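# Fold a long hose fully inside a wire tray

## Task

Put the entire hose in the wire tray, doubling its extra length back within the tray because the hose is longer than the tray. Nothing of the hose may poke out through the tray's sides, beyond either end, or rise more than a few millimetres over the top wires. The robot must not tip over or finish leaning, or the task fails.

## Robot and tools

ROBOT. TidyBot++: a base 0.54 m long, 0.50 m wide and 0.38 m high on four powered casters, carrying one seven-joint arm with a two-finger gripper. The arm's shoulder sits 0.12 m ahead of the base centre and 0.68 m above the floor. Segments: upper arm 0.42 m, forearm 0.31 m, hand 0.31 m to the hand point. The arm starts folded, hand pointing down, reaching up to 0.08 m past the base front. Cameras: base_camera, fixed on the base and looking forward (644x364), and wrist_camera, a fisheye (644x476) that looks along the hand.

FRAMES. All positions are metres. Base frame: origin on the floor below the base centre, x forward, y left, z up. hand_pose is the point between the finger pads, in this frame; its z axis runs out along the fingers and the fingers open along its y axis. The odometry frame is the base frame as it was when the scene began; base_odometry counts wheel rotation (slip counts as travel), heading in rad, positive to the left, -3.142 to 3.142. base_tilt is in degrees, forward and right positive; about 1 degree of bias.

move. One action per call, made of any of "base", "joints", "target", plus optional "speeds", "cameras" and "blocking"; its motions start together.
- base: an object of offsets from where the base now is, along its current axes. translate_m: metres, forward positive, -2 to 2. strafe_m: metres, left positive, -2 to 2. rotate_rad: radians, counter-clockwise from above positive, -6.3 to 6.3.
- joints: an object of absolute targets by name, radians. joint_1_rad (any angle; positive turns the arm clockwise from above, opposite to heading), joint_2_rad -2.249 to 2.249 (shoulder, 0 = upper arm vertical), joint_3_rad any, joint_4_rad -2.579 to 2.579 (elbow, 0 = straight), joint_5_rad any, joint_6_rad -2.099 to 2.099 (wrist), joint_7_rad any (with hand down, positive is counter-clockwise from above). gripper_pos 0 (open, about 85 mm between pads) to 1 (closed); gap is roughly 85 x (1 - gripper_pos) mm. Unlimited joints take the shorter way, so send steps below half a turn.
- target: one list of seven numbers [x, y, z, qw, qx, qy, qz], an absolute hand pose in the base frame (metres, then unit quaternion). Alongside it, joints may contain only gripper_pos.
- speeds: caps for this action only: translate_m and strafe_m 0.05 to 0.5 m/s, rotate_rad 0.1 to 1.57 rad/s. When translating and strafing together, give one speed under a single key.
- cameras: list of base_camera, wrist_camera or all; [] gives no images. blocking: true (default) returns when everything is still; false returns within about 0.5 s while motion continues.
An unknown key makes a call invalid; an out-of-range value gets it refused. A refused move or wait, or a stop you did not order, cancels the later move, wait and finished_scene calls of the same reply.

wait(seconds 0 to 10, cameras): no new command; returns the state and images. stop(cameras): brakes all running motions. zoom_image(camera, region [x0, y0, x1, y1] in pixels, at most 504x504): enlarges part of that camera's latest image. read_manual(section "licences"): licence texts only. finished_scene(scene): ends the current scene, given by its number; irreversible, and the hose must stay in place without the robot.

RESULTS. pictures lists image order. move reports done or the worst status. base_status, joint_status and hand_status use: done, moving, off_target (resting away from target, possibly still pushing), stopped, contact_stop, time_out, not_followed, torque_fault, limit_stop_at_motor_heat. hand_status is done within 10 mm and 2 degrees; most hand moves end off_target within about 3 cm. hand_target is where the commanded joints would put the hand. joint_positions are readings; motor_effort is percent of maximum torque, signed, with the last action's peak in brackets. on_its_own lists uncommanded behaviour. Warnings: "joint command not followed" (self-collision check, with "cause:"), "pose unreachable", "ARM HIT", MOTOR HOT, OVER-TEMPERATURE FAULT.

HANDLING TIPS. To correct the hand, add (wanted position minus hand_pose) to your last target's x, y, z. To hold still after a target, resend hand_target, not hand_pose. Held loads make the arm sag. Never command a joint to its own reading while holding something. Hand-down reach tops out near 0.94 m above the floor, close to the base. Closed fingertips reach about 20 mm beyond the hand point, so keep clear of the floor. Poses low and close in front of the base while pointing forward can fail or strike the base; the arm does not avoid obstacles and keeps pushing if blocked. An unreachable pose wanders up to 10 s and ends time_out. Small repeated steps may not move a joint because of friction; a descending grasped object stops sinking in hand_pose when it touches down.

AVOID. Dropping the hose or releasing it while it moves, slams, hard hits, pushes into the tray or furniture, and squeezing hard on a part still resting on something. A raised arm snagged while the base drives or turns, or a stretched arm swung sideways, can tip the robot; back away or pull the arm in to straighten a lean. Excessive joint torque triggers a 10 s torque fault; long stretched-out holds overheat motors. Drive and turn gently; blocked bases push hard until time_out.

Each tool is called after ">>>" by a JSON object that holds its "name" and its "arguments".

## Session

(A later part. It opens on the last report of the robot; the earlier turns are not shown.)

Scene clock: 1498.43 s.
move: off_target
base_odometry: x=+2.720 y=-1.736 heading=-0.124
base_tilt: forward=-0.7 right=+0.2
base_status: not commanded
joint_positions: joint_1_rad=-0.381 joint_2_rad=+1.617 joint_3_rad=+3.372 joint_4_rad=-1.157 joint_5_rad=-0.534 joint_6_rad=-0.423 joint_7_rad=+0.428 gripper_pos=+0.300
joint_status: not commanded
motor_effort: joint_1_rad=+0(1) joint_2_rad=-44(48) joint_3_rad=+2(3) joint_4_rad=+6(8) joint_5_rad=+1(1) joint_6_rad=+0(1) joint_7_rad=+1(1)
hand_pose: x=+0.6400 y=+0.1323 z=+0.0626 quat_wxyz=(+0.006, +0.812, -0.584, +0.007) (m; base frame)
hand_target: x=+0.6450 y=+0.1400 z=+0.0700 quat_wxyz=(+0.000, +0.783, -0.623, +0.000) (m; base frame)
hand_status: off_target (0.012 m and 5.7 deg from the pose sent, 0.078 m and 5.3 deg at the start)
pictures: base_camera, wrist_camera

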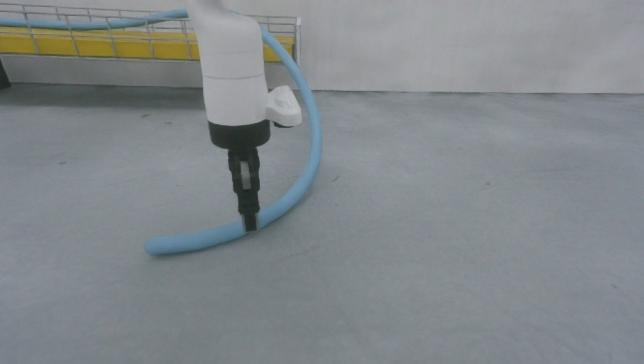

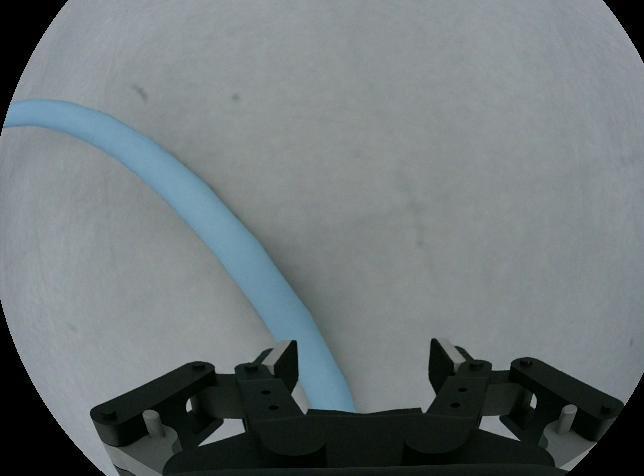

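>>> {"name": "move", "arguments": {"target": [0.66, 0.15, 0.045, 0, 0.870, -0.492, 0]}}

>>> {"name": "move", "arguments": {"target": [0.66, 0.15, 0.03, 0, 0.870, -0.492, 0]}}

Scene clock: 1502.47 s.
move: off_target
base_odometry: x=+2.720 y=-1.736 heading=-0.124
base_tilt: forward=-0.7 right=+0.1
base_status: not commanded
joint_positions: joint_1_rad=-0.381 joint_2_rad=+1.677 joint_3_rad=+3.365 joint_4_rad=-1.006 joint_5_rad=-0.468 joint_6_rad=-0.448 joint_7_rad=+0.482 gripper_pos=+0.300
joint_status: not commanded
motor_effort: joint_1_rad=-1(1) joint_2_rad=-46(46) joint_3_rad=+1(3) joint_4_rad=+7(9) joint_5_rad=+1(1) joint_6_rad=+0(1) joint_7_rad=+1(1)
hand_pose: x=+0.6758 y=+0.1526 z=+0.0482 quat_wxyz=(-0.013, +0.852, -0.523, +0.024) (m; base frame)
hand_target: x=+0.6600 y=+0.1500 z=+0.0450 quat_wxyz=(+0.000, +0.870, -0.492, +0.000) (m; base frame)
hand_status: off_target (0.016 m and 5.2 deg from the pose sent, 0.032 m and 12.5 deg at the start)
pictures: base_camera, wrist_camera

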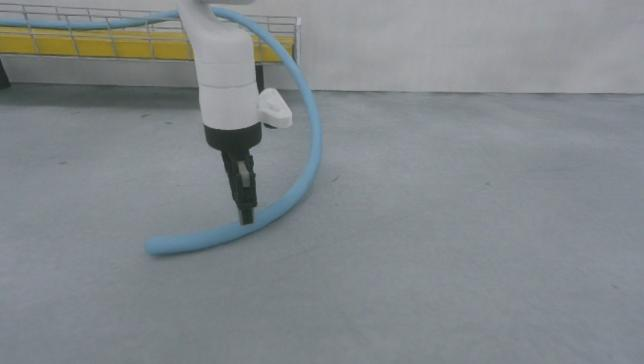

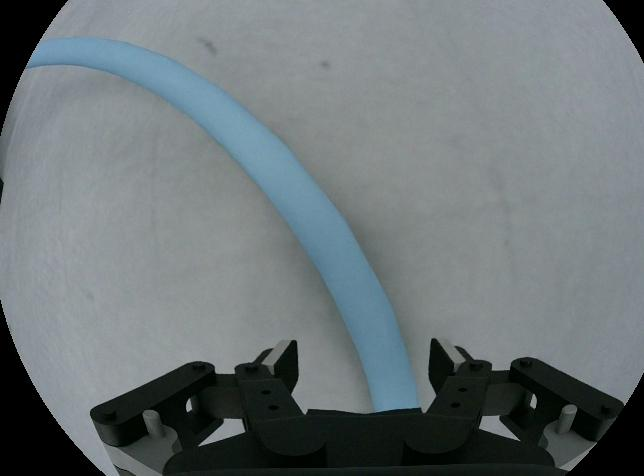

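Scene clock: 1503.30 s.
move: off_target
base_odometry: x=+2.720 y=-1.736 heading=-0.124
base_tilt: forward=-0.6 right=+0.1
base_status: not commanded
joint_positions: joint_1_rad=-0.380 joint_2_rad=+1.718 joint_3_rad=+3.365 joint_4_rad=-0.955 joint_5_rad=-0.461 joint_6_rad=-0.454 joint_7_rad=+0.482 gripper_pos=+0.300
joint_status: not commanded
motor_effort: joint_1_rad=+0(1) joint_2_rad=-46(47) joint_3_rad=+2(3) joint_4_rad=+8(9) joint_5_rad=+1(1) joint_6_rad=+0(1) joint_7_rad=+0(1)
hand_pose: x=+0.6764 y=+0.1552 z=+0.0325 quat_wxyz=(-0.014, +0.856, -0.516, +0.025) (m; base frame)
hand_target: x=+0.6600 y=+0.1500 z=+0.0300 quat_wxyz=(+0.000, +0.870, -0.492, +0.000) (m; base frame)
hand_status: off_target (0.017 m and 4.5 deg from the pose sent, 0.024 m and 5.2 deg at the start)
pictures: base_camera, wrist_camera

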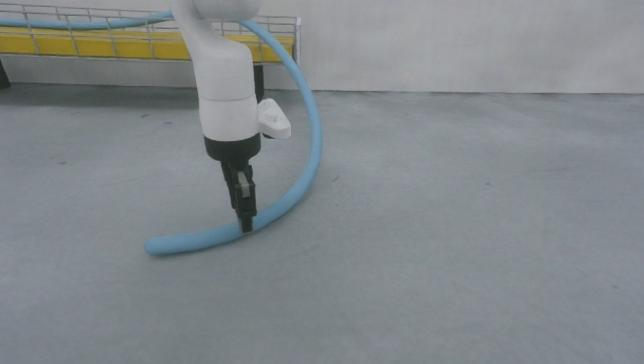

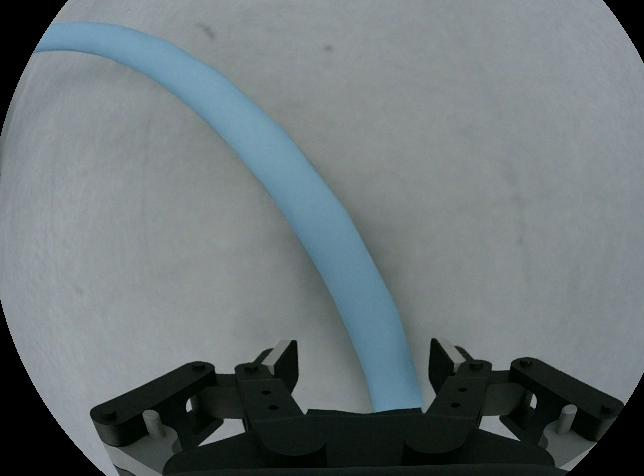

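>>> {"name": "move", "arguments": {"target": [0.652, 0.146, 0.022, 0, 0.870, -0.492, 0], "cameras": []}}

>>> {"name": "move", "arguments": {"joints": {"gripper_pos": 0.95}, "cameras": ["base_camera"]}}

Scene clock: 1520.57 s.
move: off_target
base_odometry: x=+2.720 y=-1.736 heading=-0.124
base_tilt: forward=-0.7 right=+0.1
base_status: not commanded
joint_positions: joint_1_rad=-0.380 joint_2_rad=+1.725 joint_3_rad=+3.364 joint_4_rad=-0.961 joint_5_rad=-0.461 joint_6_rad=-0.454 joint_7_rad=+0.493 gripper_pos=+0.300
joint_status: not commanded
motor_effort: joint_1_rad=-1(1) joint_2_rad=-46(46) joint_3_rad=+1(3) joint_4_rad=+8(8) joint_5_rad=+1(1) joint_6_rad=+0(0) joint_7_rad=+0(1)
hand_pose: x=+0.6686 y=+0.1521 z=+0.0272 quat_wxyz=(-0.009, +0.859, -0.512, +0.021) (m; base frame)
hand_target: x=+0.6520 y=+0.1460 z=+0.0220 quat_wxyz=(+0.000, +0.870, -0.492, +0.000) (m; base frame)
hand_status: off_target (0.018 m and 3.7 deg from the pose sent, 0.028 m and 4.5 deg at the start)
pictures: none
No camera images: "cameras" was empty.

Scene clock: 1521.47 s.
move: off_target
base_odometry: x=+2.720 y=-1.736 heading=-0.124
base_tilt: forward=-0.7 right=+0.1
base_status: not commanded
joint_positions: joint_1_rad=-0.380 joint_2_rad=+1.724 joint_3_rad=+3.363 joint_4_rad=-0.961 joint_5_rad=-0.461 joint_6_rad=-0.454 joint_7_rad=+0.493 gripper_pos=+0.751
joint_status: gripper_pos off_target (ended at +0.751, target +0.950)
motor_effort: joint_1_rad=+0(1) joint_2_rad=-42(46) joint_3_rad=+1(3) joint_4_rad=+6(9) joint_5_rad=+1(1) joint_6_rad=-1(1) joint_7_rad=+0(1)
hand_pose: x=+0.6692 y=+0.1528 z=+0.0279 quat_wxyz=(-0.010, +0.859, -0.512, +0.021) (m; base frame)
hand_target: x=+0.6520 y=+0.1460 z=+0.0220 quat_wxyz=(+0.000, +0.870, -0.492, +0.000) (m; base frame)
hand_status: not commanded
pictures: base_camera

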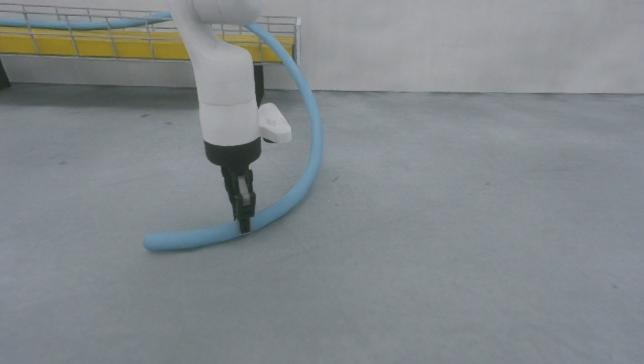

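>>> {"name": "move", "arguments": {"target": [0.62, 0.15, 0.45, 0, 0.766, -0.643, 0]}}

>>> {"name": "move", "arguments": {"base": {"translate_m": 0.4, "strafe_m": 0.2}, "speeds": {"translate_m": 0.2}}}

Scene clock: 1535.07 s.
move: off_target
base_odometry: x=+2.720 y=-1.736 heading=-0.124
base_tilt: forward=-0.7 right=+0.1
base_status: not commanded
joint_positions: joint_1_rad=-0.481 joint_2_rad=+0.831 joint_3_rad=+3.461 joint_4_rad=-1.546 joint_5_rad=-0.376 joint_6_rad=-0.784 joint_7_rad=+0.233 gripper_pos=+0.759
joint_status: not commanded
motor_effort: joint_1_rad=+1(1) joint_2_rad=-42(51) joint_3_rad=+4(5) joint_4_rad=+13(13) joint_5_rad=+0(1) joint_6_rad=+0(2) joint_7_rad=+0(1)
hand_pose: x=+0.6360 y=+0.1661 z=+0.4366 quat_wxyz=(-0.025, +0.784, -0.620, +0.001) (m; base frame)
hand_target: x=+0.6200 y=+0.1500 z=+0.4500 quat_wxyz=(+0.000, +0.766, -0.643, +0.000) (m; base frame)
hand_status: off_target (0.026 m and 4.4 deg from the pose sent, 0.425 m and 18.6 deg at the start)
pictures: base_camera, wrist_camera

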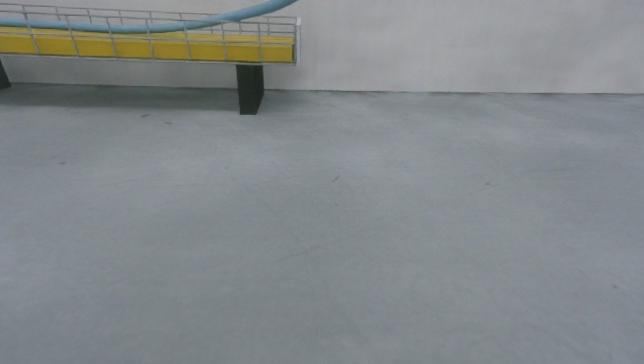

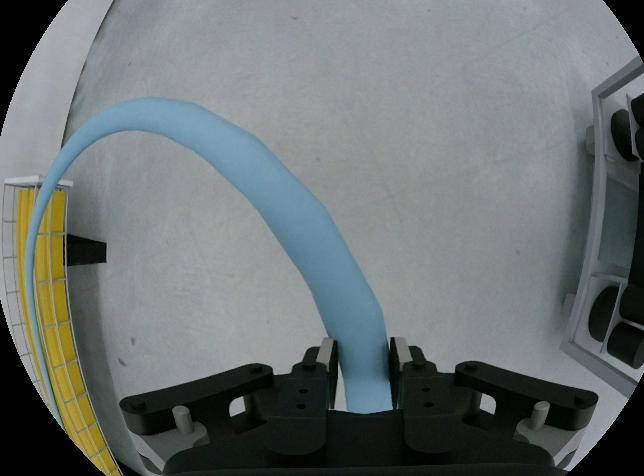

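Scene clock: 1538.03 s.
move: done
base_odometry: x=+3.142 y=-1.587 heading=-0.124
base_tilt: forward=-0.7 right=+0.1
base_status: done
joint_positions: joint_1_rad=-0.482 joint_2_rad=+0.830 joint_3_rad=+3.465 joint_4_rad=-1.561 joint_5_rad=-0.374 joint_6_rad=-0.803 joint_7_rad=+0.219 gripper_pos=+0.767
joint_status: not commanded
motor_effort: joint_1_rad=-1(1) joint_2_rad=-42(44) joint_3_rad=+3(5) joint_4_rad=+15(15) joint_5_rad=+1(2) joint_6_rad=+2(3) joint_7_rad=+1(2)
hand_pose: x=+0.6234 y=+0.1613 z=+0.4338 quat_wxyz=(-0.013, +0.779, -0.627, -0.009) (m; base frame)
hand_target: x=+0.6200 y=+0.1500 z=+0.4500 quat_wxyz=(+0.000, +0.766, -0.643, +0.000) (m; base frame)
hand_status: not commanded
pictures: base_camera, wrist_camera

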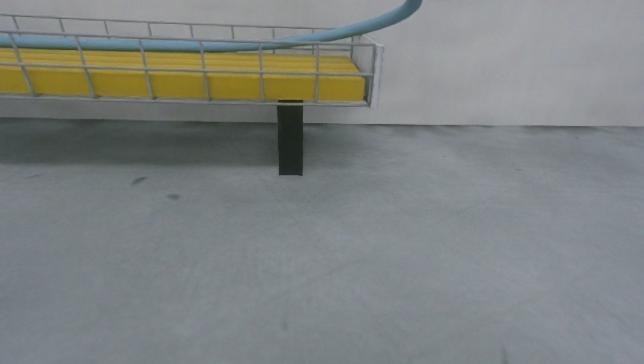

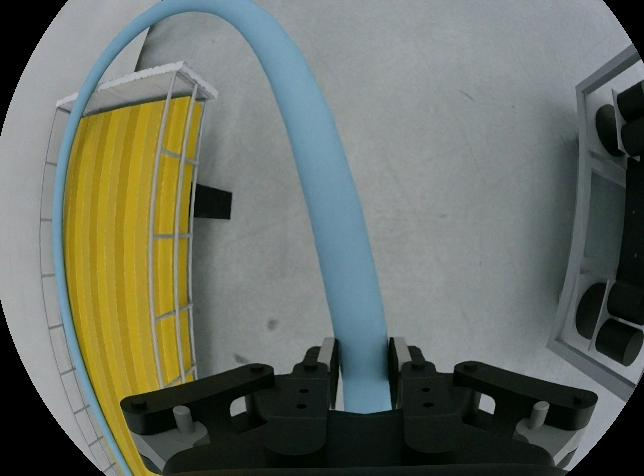

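>>> {"name": "move", "arguments": {"base": {"translate_m": 0.25, "strafe_m": 0.25}, "speeds": {"translate_m": 0.2}, "target": [0.66, 0.15, 0.42, 0, 0.643, -0.766, 0]}}

Scene clock: 1544.33 s.
move: off_target
base_odometry: x=+3.421 y=-1.370 heading=-0.124
base_tilt: forward=-0.7 right=+0.0
base_status: done
joint_positions: joint_1_rad=-0.482 joint_2_rad=+0.943 joint_3_rad=+3.515 joint_4_rad=-1.443 joint_5_rad=-0.394 joint_6_rad=-0.849 joint_7_rad=-0.081 gripper_pos=+0.773
joint_status: not commanded
motor_effort: joint_1_rad=-1(3) joint_2_rad=-45(47) joint_3_rad=+5(6) joint_4_rad=+15(18) joint_5_rad=+3(3) joint_6_rad=+3(4) joint_7_rad=+2(2)
hand_pose: x=+0.6509 y=+0.1491 z=+0.4027 quat_wxyz=(+0.010, +0.671, -0.741, -0.001) (m; base frame)
hand_target: x=+0.6600 y=+0.1500 z=+0.4200 quat_wxyz=(+0.000, +0.643, -0.766, +0.000) (m; base frame)
hand_status: off_target (0.020 m and 4.5 deg from the pose sent, 0.041 m and 22.3 deg at the start)
pictures: base_camera, wrist_camera

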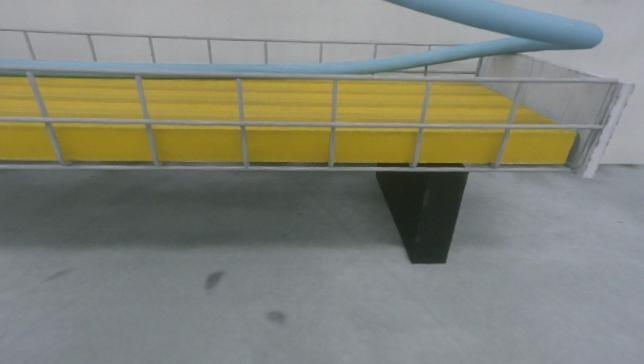

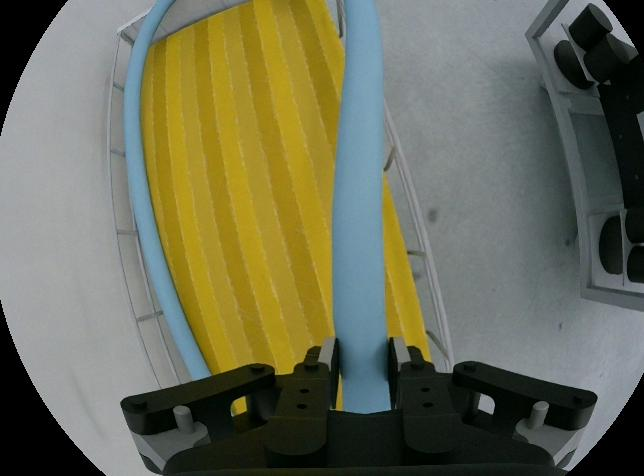

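>>> {"name": "move", "arguments": {"base": {"strafe_m": 0.04}, "target": [0.675, 0.15, 0.3, 0, 0.643, -0.766, 0]}}

>>> {"name": "move", "arguments": {"target": [0.675, 0.15, 0.24, 0, 0.643, -0.766, 0]}}

Scene clock: 1550.37 s.
move: off_target
base_odometry: x=+3.426 y=-1.330 heading=-0.125
base_tilt: forward=-0.7 right=+0.1
base_status: done
joint_positions: joint_1_rad=-0.471 joint_2_rad=+1.176 joint_3_rad=+3.515 joint_4_rad=-1.374 joint_5_rad=-0.487 joint_6_rad=-0.789 joint_7_rad=-0.081 gripper_pos=+0.773
joint_status: not commanded
motor_effort: joint_1_rad=-1(4) joint_2_rad=-45(48) joint_3_rad=+4(7) joint_4_rad=+12(16) joint_5_rad=+2(3) joint_6_rad=+1(3) joint_7_rad=+2(3)
hand_pose: x=+0.6368 y=+0.1420 z=+0.2886 quat_wxyz=(+0.048, +0.650, -0.758, -0.018) (m; base frame)
hand_target: x=+0.6750 y=+0.1500 z=+0.3000 quat_wxyz=(+0.000, +0.643, -0.766, +0.000) (m; base frame)
hand_status: off_target (0.041 m and 6.0 deg from the pose sent, 0.106 m and 4.5 deg at the start)
pictures: base_camera, wrist_camera

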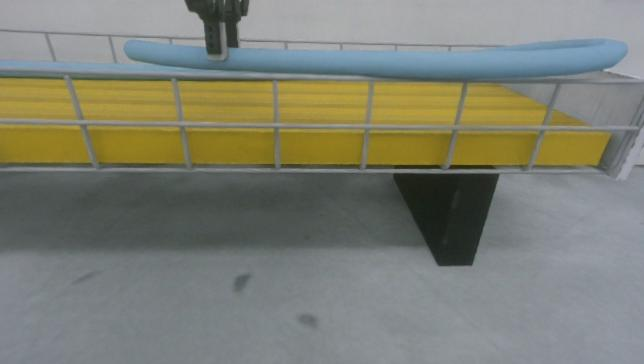

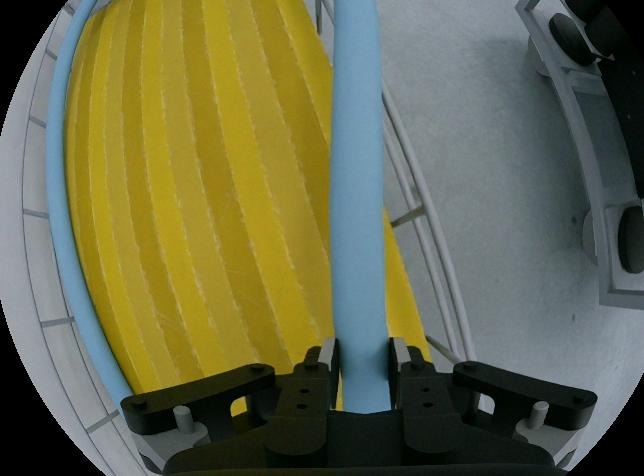

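Scene clock: 1551.33 s.
move: off_target
base_odometry: x=+3.426 y=-1.330 heading=-0.125
base_tilt: forward=-0.7 right=+0.0
base_status: not commanded
joint_positions: joint_1_rad=-0.462 joint_2_rad=+1.275 joint_3_rad=+3.515 joint_4_rad=-1.324 joint_5_rad=-0.529 joint_6_rad=-0.729 joint_7_rad=-0.081 gripper_pos=+0.774
joint_status: not commanded
motor_effort: joint_1_rad=-2(2) joint_2_rad=-43(46) joint_3_rad=+4(5) joint_4_rad=+11(13) joint_5_rad=+1(2) joint_6_rad=+1(2) joint_7_rad=+2(3)
hand_pose: x=+0.6454 y=+0.1380 z=+0.2409 quat_wxyz=(+0.043, +0.642, -0.766, -0.010) (m; base frame)
hand_target: x=+0.6750 y=+0.1500 z=+0.2400 quat_wxyz=(+0.000, +0.643, -0.766, +0.000) (m; base frame)
hand_status: off_target (0.032 m and 5.1 deg from the pose sent, 0.062 m and 6.0 deg at the start)
pictures: base_camera, wrist_camera

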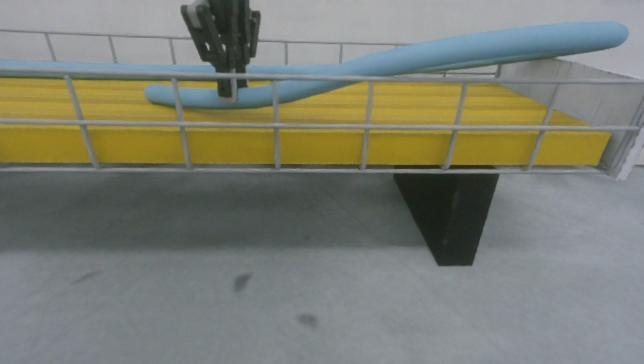

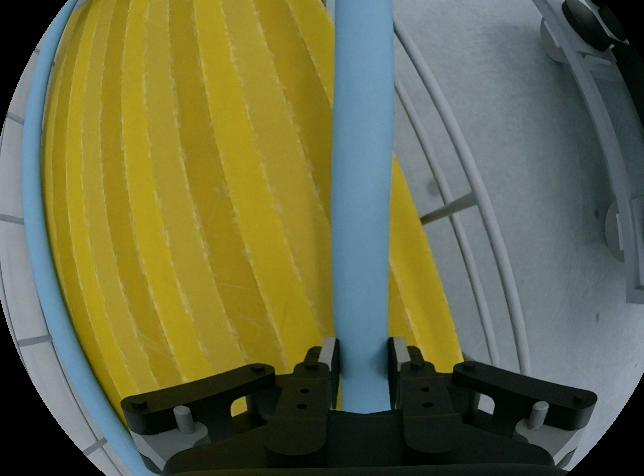

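>>> {"name": "move", "arguments": {"target": [0.68, 0.15, 0.215, -0.056, 0.64, -0.763, 0.067]}}

Scene clock: 1556.43 s.
move: off_target
base_odometry: x=+3.426 y=-1.330 heading=-0.125
base_tilt: forward=-0.7 right=+0.1
base_status: not commanded
joint_positions: joint_1_rad=-0.492 joint_2_rad=+1.253 joint_3_rad=+3.515 joint_4_rad=-1.472 joint_5_rad=-0.721 joint_6_rad=-0.466 joint_7_rad=+0.037 gripper_pos=+0.774
joint_status: not commanded
motor_effort: joint_1_rad=+0(2) joint_2_rad=-31(44) joint_3_rad=+4(5) joint_4_rad=+14(15) joint_5_rad=+0(2) joint_6_rad=+10(10) joint_7_rad=+1(3)
hand_pose: x=+0.6595 y=+0.1396 z=+0.2315 quat_wxyz=(-0.027, +0.619, -0.784, +0.035) (m; base frame)
hand_target: x=+0.6800 y=+0.1500 z=+0.2150 quat_wxyz=(-0.056, +0.640, -0.763, +0.067) (m; base frame)
hand_status: off_target (0.028 m and 6.0 deg from the pose sent, 0.045 m and 14.4 deg at the start)
pictures: base_camera, wrist_camera

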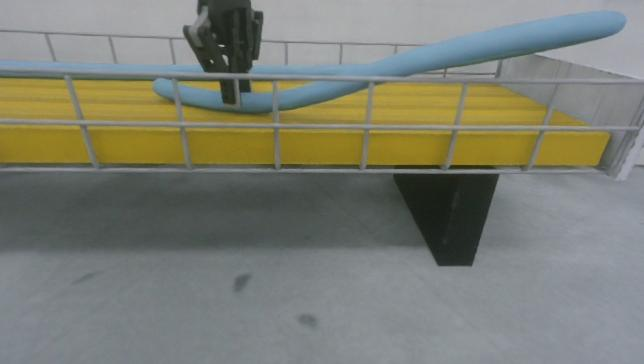

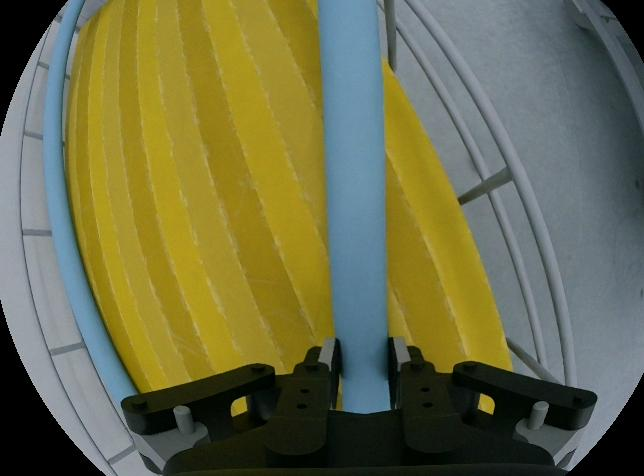

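>>> {"name": "move", "arguments": {"joints": {"gripper_pos": 0.5}}}

Scene clock: 1560.07 s.
move: done
base_odometry: x=+3.426 y=-1.330 heading=-0.125
base_tilt: forward=-0.7 right=+0.1
base_status: not commanded
joint_positions: joint_1_rad=-0.496 joint_2_rad=+1.281 joint_3_rad=+3.514 joint_4_rad=-1.456 joint_5_rad=-0.738 joint_6_rad=-0.392 joint_7_rad=+0.046 gripper_pos=+0.500
joint_status: all done
motor_effort: joint_1_rad=+0(2) joint_2_rad=-39(42) joint_3_rad=+5(7) joint_4_rad=+7(15) joint_5_rad=+1(1) joint_6_rad=+2(10) joint_7_rad=+0(2)
hand_pose: x=+0.6788 y=+0.1366 z=+0.2214 quat_wxyz=(-0.046, +0.620, -0.781, +0.062) (m; base frame)
hand_target: x=+0.6800 y=+0.1500 z=+0.2150 quat_wxyz=(-0.056, +0.640, -0.763, +0.067) (m; base frame)
hand_status: not commanded
pictures: base_camera, wrist_camera

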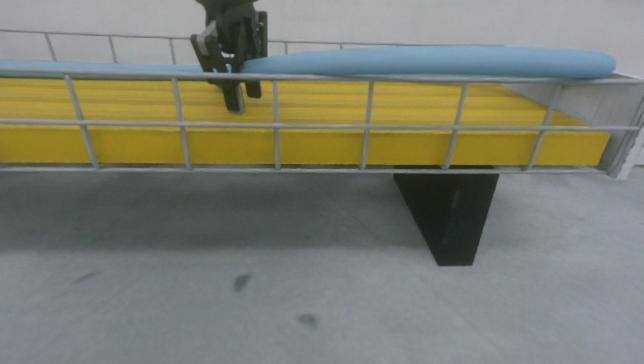

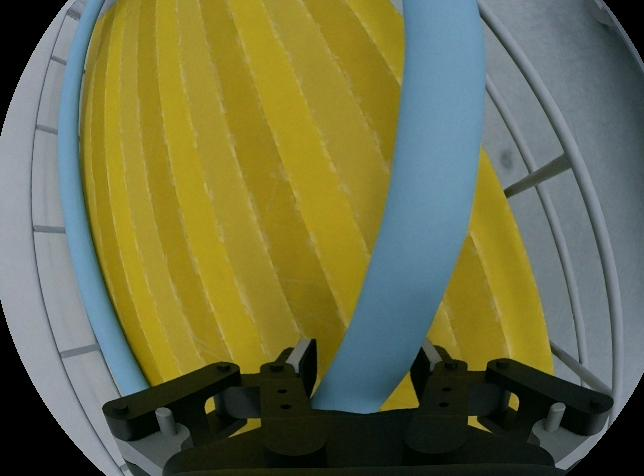

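>>> {"name": "move", "arguments": {"target": [0.62, 0.0, 0.6, 0, 1, 0, 0]}}

>>> {"name": "move", "arguments": {"base": {"strafe_m": -0.1, "translate_m":-0.1}}}

Scene clock: 1566.13 s.
move: off_target
base_odometry: x=+3.426 y=-1.330 heading=-0.125
base_tilt: forward=-0.7 right=+0.1
base_status: not commanded
joint_positions: joint_1_rad=-0.021 joint_2_rad=+0.554 joint_3_rad=+3.195 joint_4_rad=-1.456 joint_5_rad=-0.056 joint_6_rad=-1.094 joint_7_rad=+1.502 gripper_pos=+0.500
joint_status: not commanded
motor_effort: joint_1_rad=-2(3) joint_2_rad=-36(50) joint_3_rad=-1(6) joint_4_rad=+17(18) joint_5_rad=+1(2) joint_6_rad=+2(3) joint_7_rad=+1(3)
hand_pose: x=+0.6375 y=+0.0019 z=+0.5946 quat_wxyz=(-0.011, +0.998, -0.059, +0.019) (m; base frame)
hand_target: x=+0.6200 y=+0.0000 z=+0.6000 quat_wxyz=(+0.000, +1.000, +0.000, +0.000) (m; base frame)
hand_status: off_target (0.018 m and 7.2 deg from the pose sent, 0.407 m and 103.4 deg at the start)
pictures: base_camera, wrist_camera

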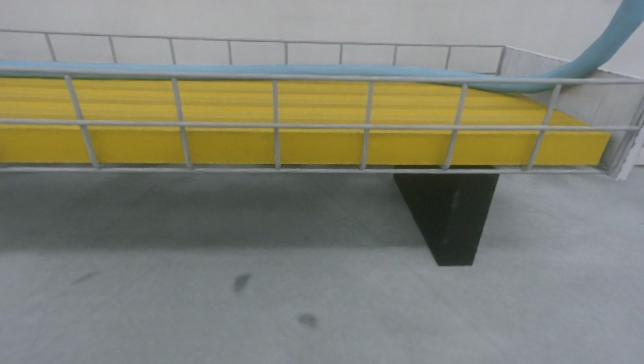

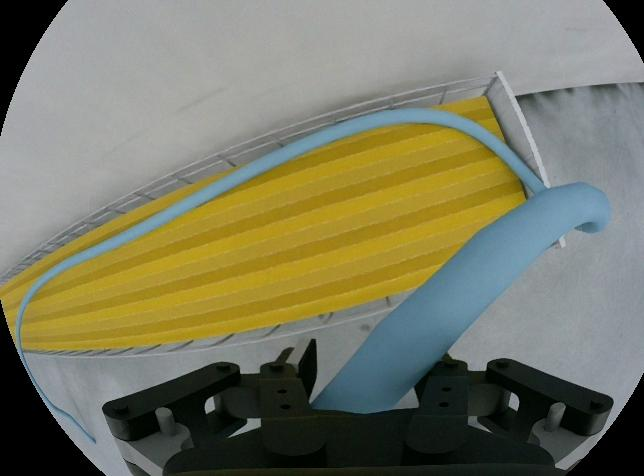

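Scene clock: 1567.43 s.
move: done
base_odometry: x=+3.314 y=-1.417 heading=-0.125
base_tilt: forward=-0.8 right=+0.1
base_status: done
joint_positions: joint_1_rad=-0.015 joint_2_rad=+0.545 joint_3_rad=+3.183 joint_4_rad=-1.458 joint_5_rad=-0.053 joint_6_rad=-1.101 joint_7_rad=+1.507 gripper_pos=+0.500
joint_status: not commanded
motor_effort: joint_1_rad=+0(3) joint_2_rad=-34(38) joint_3_rad=-1(2) joint_4_rad=+17(18) joint_5_rad=+2(2) joint_6_rad=+2(2) joint_7_rad=+1(2)
hand_pose: x=+0.6350 y=+0.0037 z=+0.5990 quat_wxyz=(-0.014, +0.998, -0.053, +0.019) (m; base frame)
hand_target: x=+0.6200 y=+0.0000 z=+0.6000 quat_wxyz=(+0.000, +1.000, +0.000, +0.000) (m; base frame)
hand_status: not commanded
pictures: base_camera, wrist_camera

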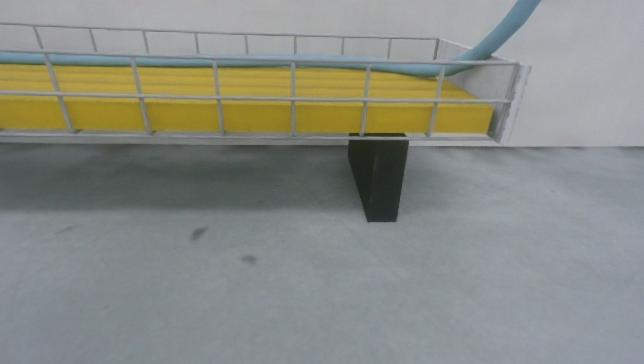

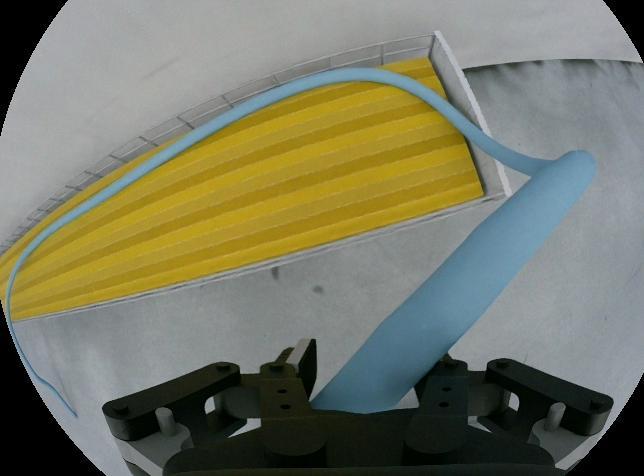

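>>> {"name": "move", "arguments": {"joints": {"gripper_pos": 0.95}}}

Scene clock: 1569.97 s.
move: off_target
base_odometry: x=+3.314 y=-1.417 heading=-0.125
base_tilt: forward=-0.7 right=+0.1
base_status: not commanded
joint_positions: joint_1_rad=-0.015 joint_2_rad=+0.545 joint_3_rad=+3.183 joint_4_rad=-1.458 joint_5_rad=-0.053 joint_6_rad=-1.102 joint_7_rad=+1.508 gripper_pos=+0.740
joint_status: gripper_pos off_target (ended at +0.740, target +0.950)
motor_effort: joint_1_rad=-1(2) joint_2_rad=-34(35) joint_3_rad=-1(3) joint_4_rad=+16(18) joint_5_rad=+1(2) joint_6_rad=+2(2) joint_7_rad=+2(2)
hand_pose: x=+0.6348 y=+0.0037 z=+0.5990 quat_wxyz=(-0.014, +0.998, -0.053, +0.019) (m; base frame)
hand_target: x=+0.6200 y=+0.0000 z=+0.6000 quat_wxyz=(+0.000, +1.000, +0.000, +0.000) (m; base frame)
hand_status: not commanded
pictures: base_camera, wrist_camera

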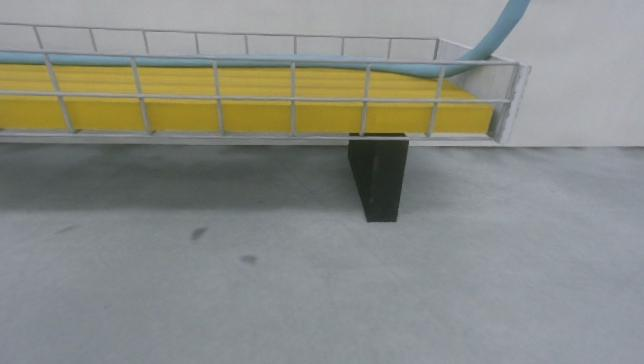

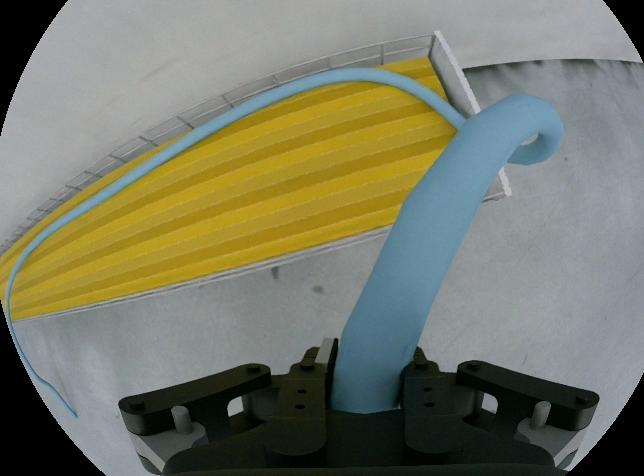

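>>> {"name": "move", "arguments": {"target": [0.66, 0.15, 0.42, -0.056, 0.64, -0.763, 0.067]}}

>>> {"name": "move", "arguments": {"base": {"strafe_m": 0.12, "translate_m":0.1}, "speeds": {"translate_m": 0.2}, "target": [0.66, 0.15, 0.4, -0.166, 0.621, -0.740, 0.198]}}

Scene clock: 1577.10 s.
move: off_target
base_odometry: x=+3.314 y=-1.417 heading=-0.125
base_tilt: forward=-0.6 right=+0.0
base_status: not commanded
joint_positions: joint_1_rad=-0.595 joint_2_rad=+0.865 joint_3_rad=+3.604 joint_4_rad=-1.604 joint_5_rad=-0.475 joint_6_rad=-0.661 joint_7_rad=-0.005 gripper_pos=+0.756
joint_status: not commanded
motor_effort: joint_1_rad=+1(3) joint_2_rad=-38(40) joint_3_rad=+6(7) joint_4_rad=+11(17) joint_5_rad=+2(2) joint_6_rad=+1(2) joint_7_rad=+1(2)
hand_pose: x=+0.6509 y=+0.1559 z=+0.4213 quat_wxyz=(-0.039, +0.680, -0.730, +0.053) (m; base frame)
hand_target: x=+0.6600 y=+0.1500 z=+0.4200 quat_wxyz=(-0.056, +0.640, -0.763, +0.067) (m; base frame)
hand_status: off_target (0.011 m and 6.5 deg from the pose sent, 0.233 m and 94.0 deg at the start)
pictures: base_camera, wrist_camera

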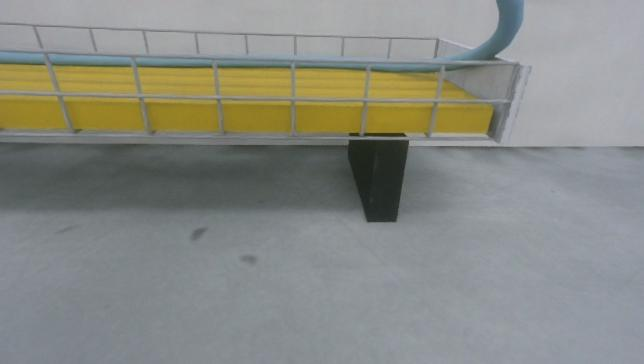

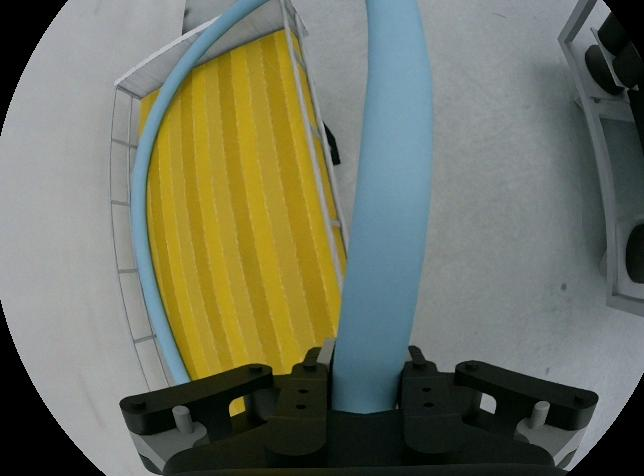

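Scene clock: 1578.93 s.
move: off_target
base_odometry: x=+3.428 y=-1.310 heading=-0.124
base_tilt: forward=-0.6 right=+0.0
base_status: done
joint_positions: joint_1_rad=-0.583 joint_2_rad=+0.865 joint_3_rad=+3.361 joint_4_rad=-1.925 joint_5_rad=-1.161 joint_6_rad=+0.111 joint_7_rad=+0.516 gripper_pos=+0.756
joint_status: not commanded
motor_effort: joint_1_rad=-1(4) joint_2_rad=-37(41) joint_3_rad=+3(6) joint_4_rad=+9(13) joint_5_rad=+2(2) joint_6_rad=+3(4) joint_7_rad=+1(1)
hand_pose: x=+0.6541 y=+0.1632 z=+0.3881 quat_wxyz=(-0.165, +0.618, -0.748, +0.176) (m; base frame)
hand_target: x=+0.6600 y=+0.1500 z=+0.4000 quat_wxyz=(-0.166, +0.621, -0.740, +0.198) (m; base frame)
hand_status: off_target (0.019 m and 2.7 deg from the pose sent, 0.024 m and 23.2 deg at the start)
pictures: base_camera, wrist_camera

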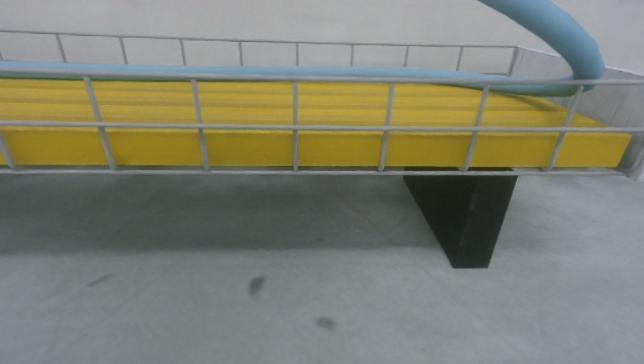

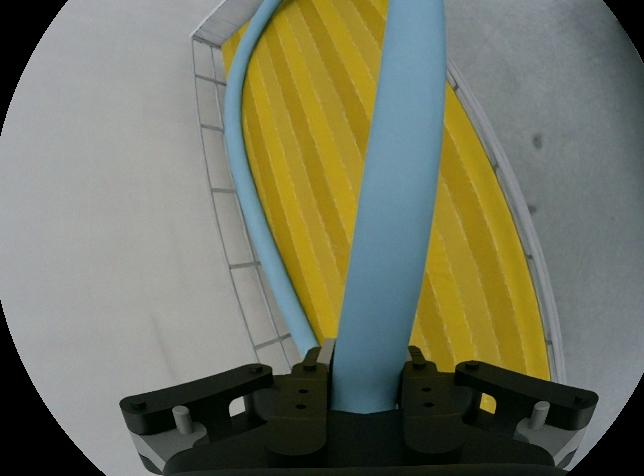

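>>> {"name": "move", "arguments": {"target": [0.66, 0.16, 0.3, -0.166, 0.621, -0.740, 0.198]}}

>>> {"name": "move", "arguments": {"target": [0.66, 0.17, 0.23, -0.137, 0.627, -0.748, 0.163]}}

Scene clock: 1581.93 s.
move: off_target
base_odometry: x=+3.428 y=-1.310 heading=-0.124
base_tilt: forward=-0.7 right=+0.0
base_status: not commanded
joint_positions: joint_1_rad=-0.430 joint_2_rad=+1.093 joint_3_rad=+3.103 joint_4_rad=-1.884 joint_5_rad=-0.977 joint_6_rad=+0.373 joint_7_rad=+0.432 gripper_pos=+0.760
joint_status: not commanded
motor_effort: joint_1_rad=+0(1) joint_2_rad=-39(41) joint_3_rad=+0(3) joint_4_rad=+6(10) joint_5_rad=+2(2) joint_6_rad=+3(4) joint_7_rad=+1(1)
hand_pose: x=+0.6363 y=+0.1599 z=+0.2874 quat_wxyz=(-0.138, +0.642, -0.731, +0.184) (m; base frame)
hand_target: x=+0.6600 y=+0.1600 z=+0.3000 quat_wxyz=(-0.166, +0.621, -0.740, +0.198) (m; base frame)
hand_status: off_target (0.027 m and 4.5 deg from the pose sent, 0.088 m and 2.7 deg at the start)
pictures: base_camera, wrist_camera

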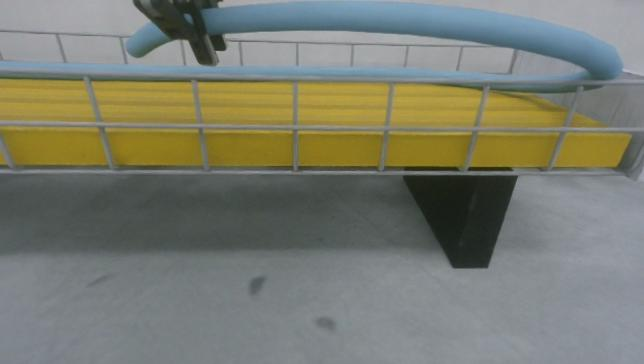

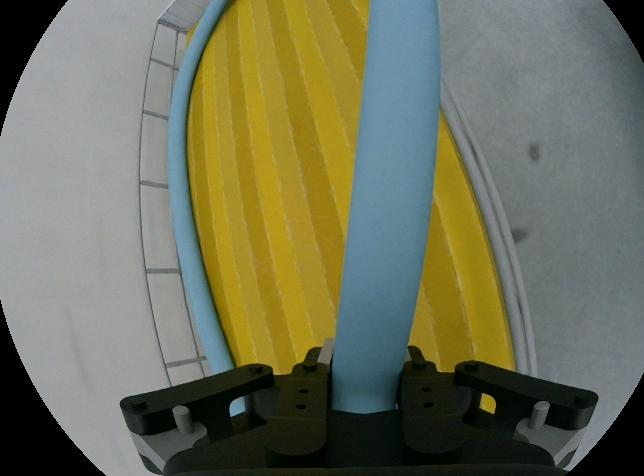

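Scene clock: 1583.00 s.
move: off_target
base_odometry: x=+3.428 y=-1.310 heading=-0.124
base_tilt: forward=-0.7 right=+0.0
base_status: not commanded
joint_positions: joint_1_rad=-0.422 joint_2_rad=+1.237 joint_3_rad=+3.103 joint_4_rad=-1.738 joint_5_rad=-0.981 joint_6_rad=+0.370 joint_7_rad=+0.432 gripper_pos=+0.762
joint_status: not commanded
motor_effort: joint_1_rad=-1(1) joint_2_rad=-41(43) joint_3_rad=-1(2) joint_4_rad=+5(7) joint_5_rad=+2(2) joint_6_rad=+3(3) joint_7_rad=+1(1)
hand_pose: x=+0.6585 y=+0.1667 z=+0.2312 quat_wxyz=(-0.136, +0.636, -0.737, +0.182) (m; base frame)
hand_target: x=+0.6600 y=+0.1700 z=+0.2300 quat_wxyz=(-0.137, +0.628, -0.749, +0.163) (m; base frame)
hand_status: off_target (0.004 m and 2.7 deg from the pose sent, 0.063 m and 3.5 deg at the start)
pictures: base_camera, wrist_camera

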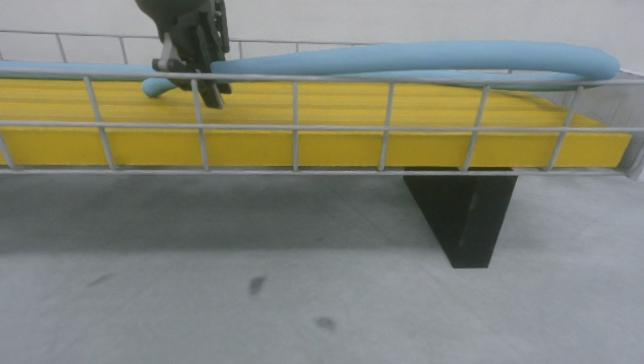

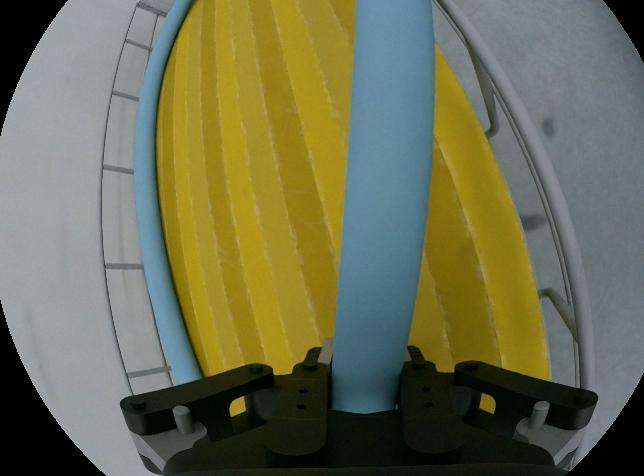

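>>> {"name": "move", "arguments": {"target": [0.65, 0.175, 0.205, -0.112, 0.64, -0.76, 0.12], "cameras": ["base_camera"]}}

>>> {"name": "move", "arguments": {"joints": {"gripper_pos": 0.35}}}

Scene clock: 1587.37 s.
move: off_target
base_odometry: x=+3.428 y=-1.310 heading=-0.124
base_tilt: forward=-0.7 right=+0.1
base_status: not commanded
joint_positions: joint_1_rad=-0.425 joint_2_rad=+1.236 joint_3_rad=+3.170 joint_4_rad=-1.682 joint_5_rad=-1.078 joint_6_rad=+0.204 joint_7_rad=+0.472 gripper_pos=+0.762
joint_status: not commanded
motor_effort: joint_1_rad=-1(2) joint_2_rad=-33(41) joint_3_rad=-1(2) joint_4_rad=+10(12) joint_5_rad=+1(3) joint_6_rad=+1(3) joint_7_rad=-1(1)
hand_pose: x=+0.6622 y=+0.1670 z=+0.2244 quat_wxyz=(-0.125, +0.619, -0.762, +0.142) (m; base frame)
hand_target: x=+0.6500 y=+0.1750 z=+0.2050 quat_wxyz=(-0.111, +0.636, -0.755, +0.119) (m; base frame)
hand_status: off_target (0.024 m and 3.7 deg from the pose sent, 0.029 m and 8.0 deg at the start)
pictures: base_camera

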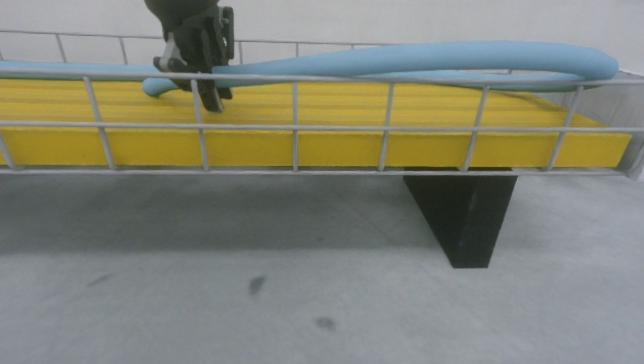

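Scene clock: 1588.23 s.
move: done
base_odometry: x=+3.428 y=-1.310 heading=-0.124
base_tilt: forward=-0.7 right=+0.1
base_status: not commanded
joint_positions: joint_1_rad=-0.425 joint_2_rad=+1.240 joint_3_rad=+3.183 joint_4_rad=-1.656 joint_5_rad=-1.080 joint_6_rad=+0.202 joint_7_rad=+0.472 gripper_pos=+0.350
joint_status: all done
motor_effort: joint_1_rad=-2(4) joint_2_rad=-36(39) joint_3_rad=-2(4) joint_4_rad=+5(11) joint_5_rad=+1(2) joint_6_rad=+0(2) joint_7_rad=+0(1)
hand_pose: x=+0.6772 y=+0.1655 z=+0.2272 quat_wxyz=(-0.134, +0.616, -0.762, +0.150) (m; base frame)
hand_target: x=+0.6500 y=+0.1750 z=+0.2050 quat_wxyz=(-0.111, +0.636, -0.755, +0.119) (m; base frame)
hand_status: not commanded
pictures: base_camera, wrist_camera

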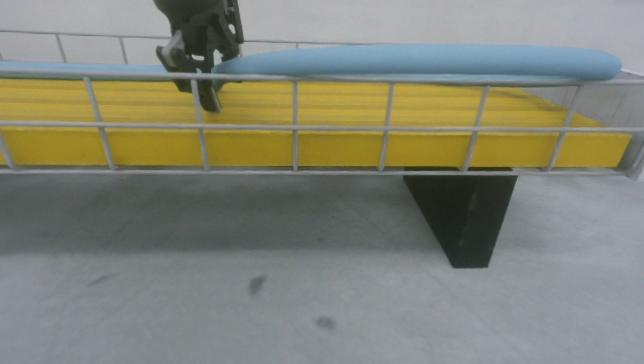

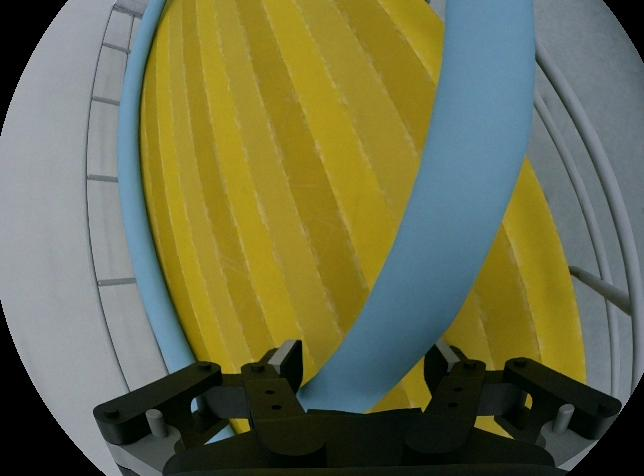

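>>> {"name": "move", "arguments": {"joints": {"gripper_pos": 0.0}, "cameras": []}}

>>> {"name": "move", "arguments": {"target": [0.64, 0.18, 0.4, -0.112, 0.64, -0.76, 0.12]}}

Scene clock: 1591.57 s.
move: done
base_odometry: x=+3.428 y=-1.310 heading=-0.124
base_tilt: forward=-0.7 right=+0.1
base_status: not commanded
joint_positions: joint_1_rad=-0.425 joint_2_rad=+1.244 joint_3_rad=+3.183 joint_4_rad=-1.653 joint_5_rad=-1.081 joint_6_rad=+0.199 joint_7_rad=+0.472 gripper_pos=+0.000
joint_status: all done
motor_effort: joint_1_rad=-1(3) joint_2_rad=-38(39) joint_3_rad=+0(3) joint_4_rad=+4(5) joint_5_rad=+1(1) joint_6_rad=+1(1) joint_7_rad=+1(1)
hand_pose: x=+0.6762 y=+0.1660 z=+0.2251 quat_wxyz=(-0.133, +0.616, -0.762, +0.148) (m; base frame)
hand_target: x=+0.6500 y=+0.1750 z=+0.2050 quat_wxyz=(-0.111, +0.636, -0.755, +0.119) (m; base frame)
hand_status: not commanded
pictures: none
No camera images: "cameras" was empty.

Scene clock: 1593.53 s.
move: off_target
base_odometry: x=+3.428 y=-1.310 heading=-0.124
base_tilt: forward=-0.6 right=+0.1
base_status: not commanded
joint_positions: joint_1_rad=-0.746 joint_2_rad=+0.891 joint_3_rad=+3.647 joint_4_rad=-1.800 joint_5_rad=-0.810 joint_6_rad=-0.260 joint_7_rad=+0.145 gripper_pos=+0.000
joint_status: not commanded
motor_effort: joint_1_rad=-1(2) joint_2_rad=-37(45) joint_3_rad=+6(7) joint_4_rad=+9(11) joint_5_rad=+0(1) joint_6_rad=+3(3) joint_7_rad=+0(1)
hand_pose: x=+0.6603 y=+0.1818 z=+0.3989 quat_wxyz=(-0.130, +0.644, -0.742, +0.135) (m; base frame)
hand_target: x=+0.6400 y=+0.1800 z=+0.4000 quat_wxyz=(-0.111, +0.636, -0.755, +0.119) (m; base frame)
hand_status: off_target (0.020 m and 3.3 deg from the pose sent, 0.179 m and 4.8 deg at the start)
pictures: base_camera, wrist_camera

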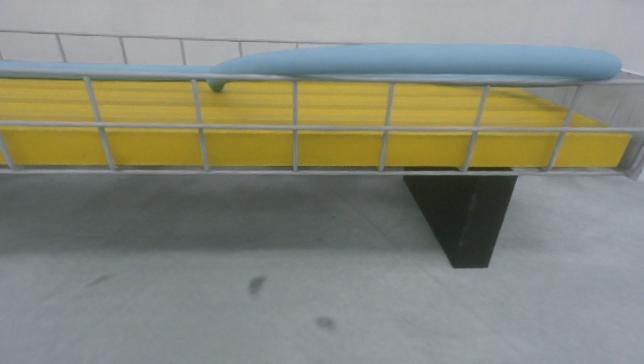

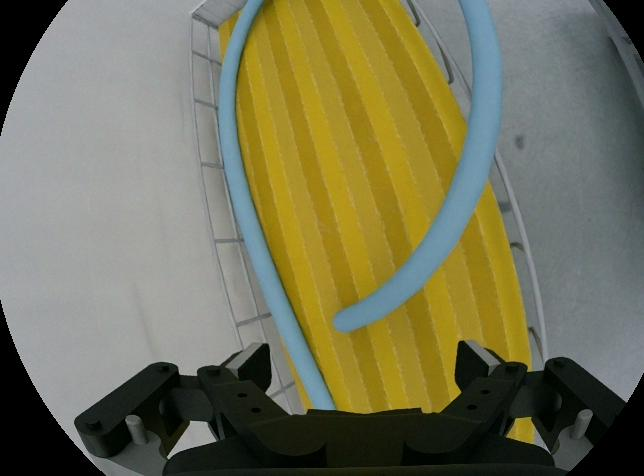

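>>> {"name": "move", "arguments": {"base": {"strafe_m": -0.15, "translate_m":-0.05}, "target": [0.62, 0.0, 0.55, 0, 1, 0, 0]}}

Scene clock: 1598.53 s.
move: off_target
base_odometry: x=+3.360 y=-1.453 heading=-0.124
base_tilt: forward=-0.7 right=+0.1
base_status: done
joint_positions: joint_1_rad=-0.026 joint_2_rad=+0.613 joint_3_rad=+3.186 joint_4_rad=-1.552 joint_5_rad=-0.055 joint_6_rad=-0.950 joint_7_rad=+1.516 gripper_pos=+0.000
joint_status: not commanded
motor_effort: joint_1_rad=-1(4) joint_2_rad=-35(39) joint_3_rad=-1(8) joint_4_rad=+14(15) joint_5_rad=+1(1) joint_6_rad=+0(3) joint_7_rad=+0(1)
hand_pose: x=+0.6309 y=+0.0060 z=+0.5389 quat_wxyz=(-0.010, +0.999, -0.049, +0.014) (m; base frame)
hand_target: x=+0.6200 y=+0.0000 z=+0.5500 quat_wxyz=(+0.000, +1.000, +0.000, +0.000) (m; base frame)
hand_status: off_target (0.017 m and 5.9 deg from the pose sent, 0.240 m and 99.8 deg at the start)
pictures: base_camera, wrist_camera

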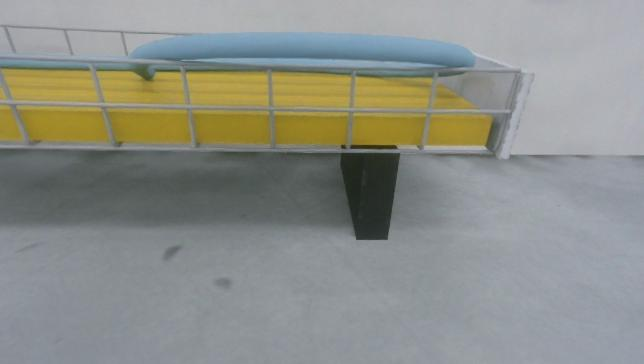

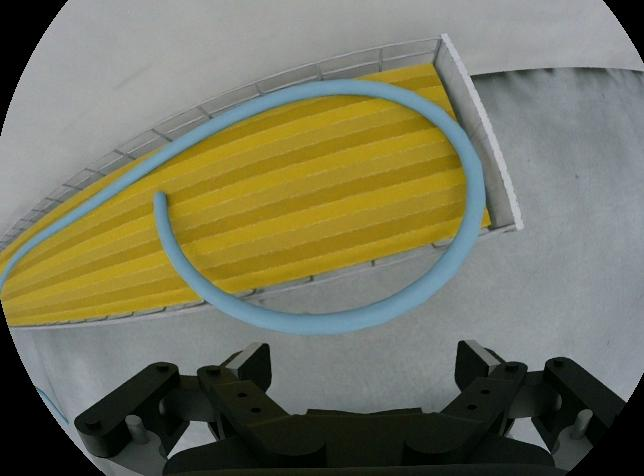

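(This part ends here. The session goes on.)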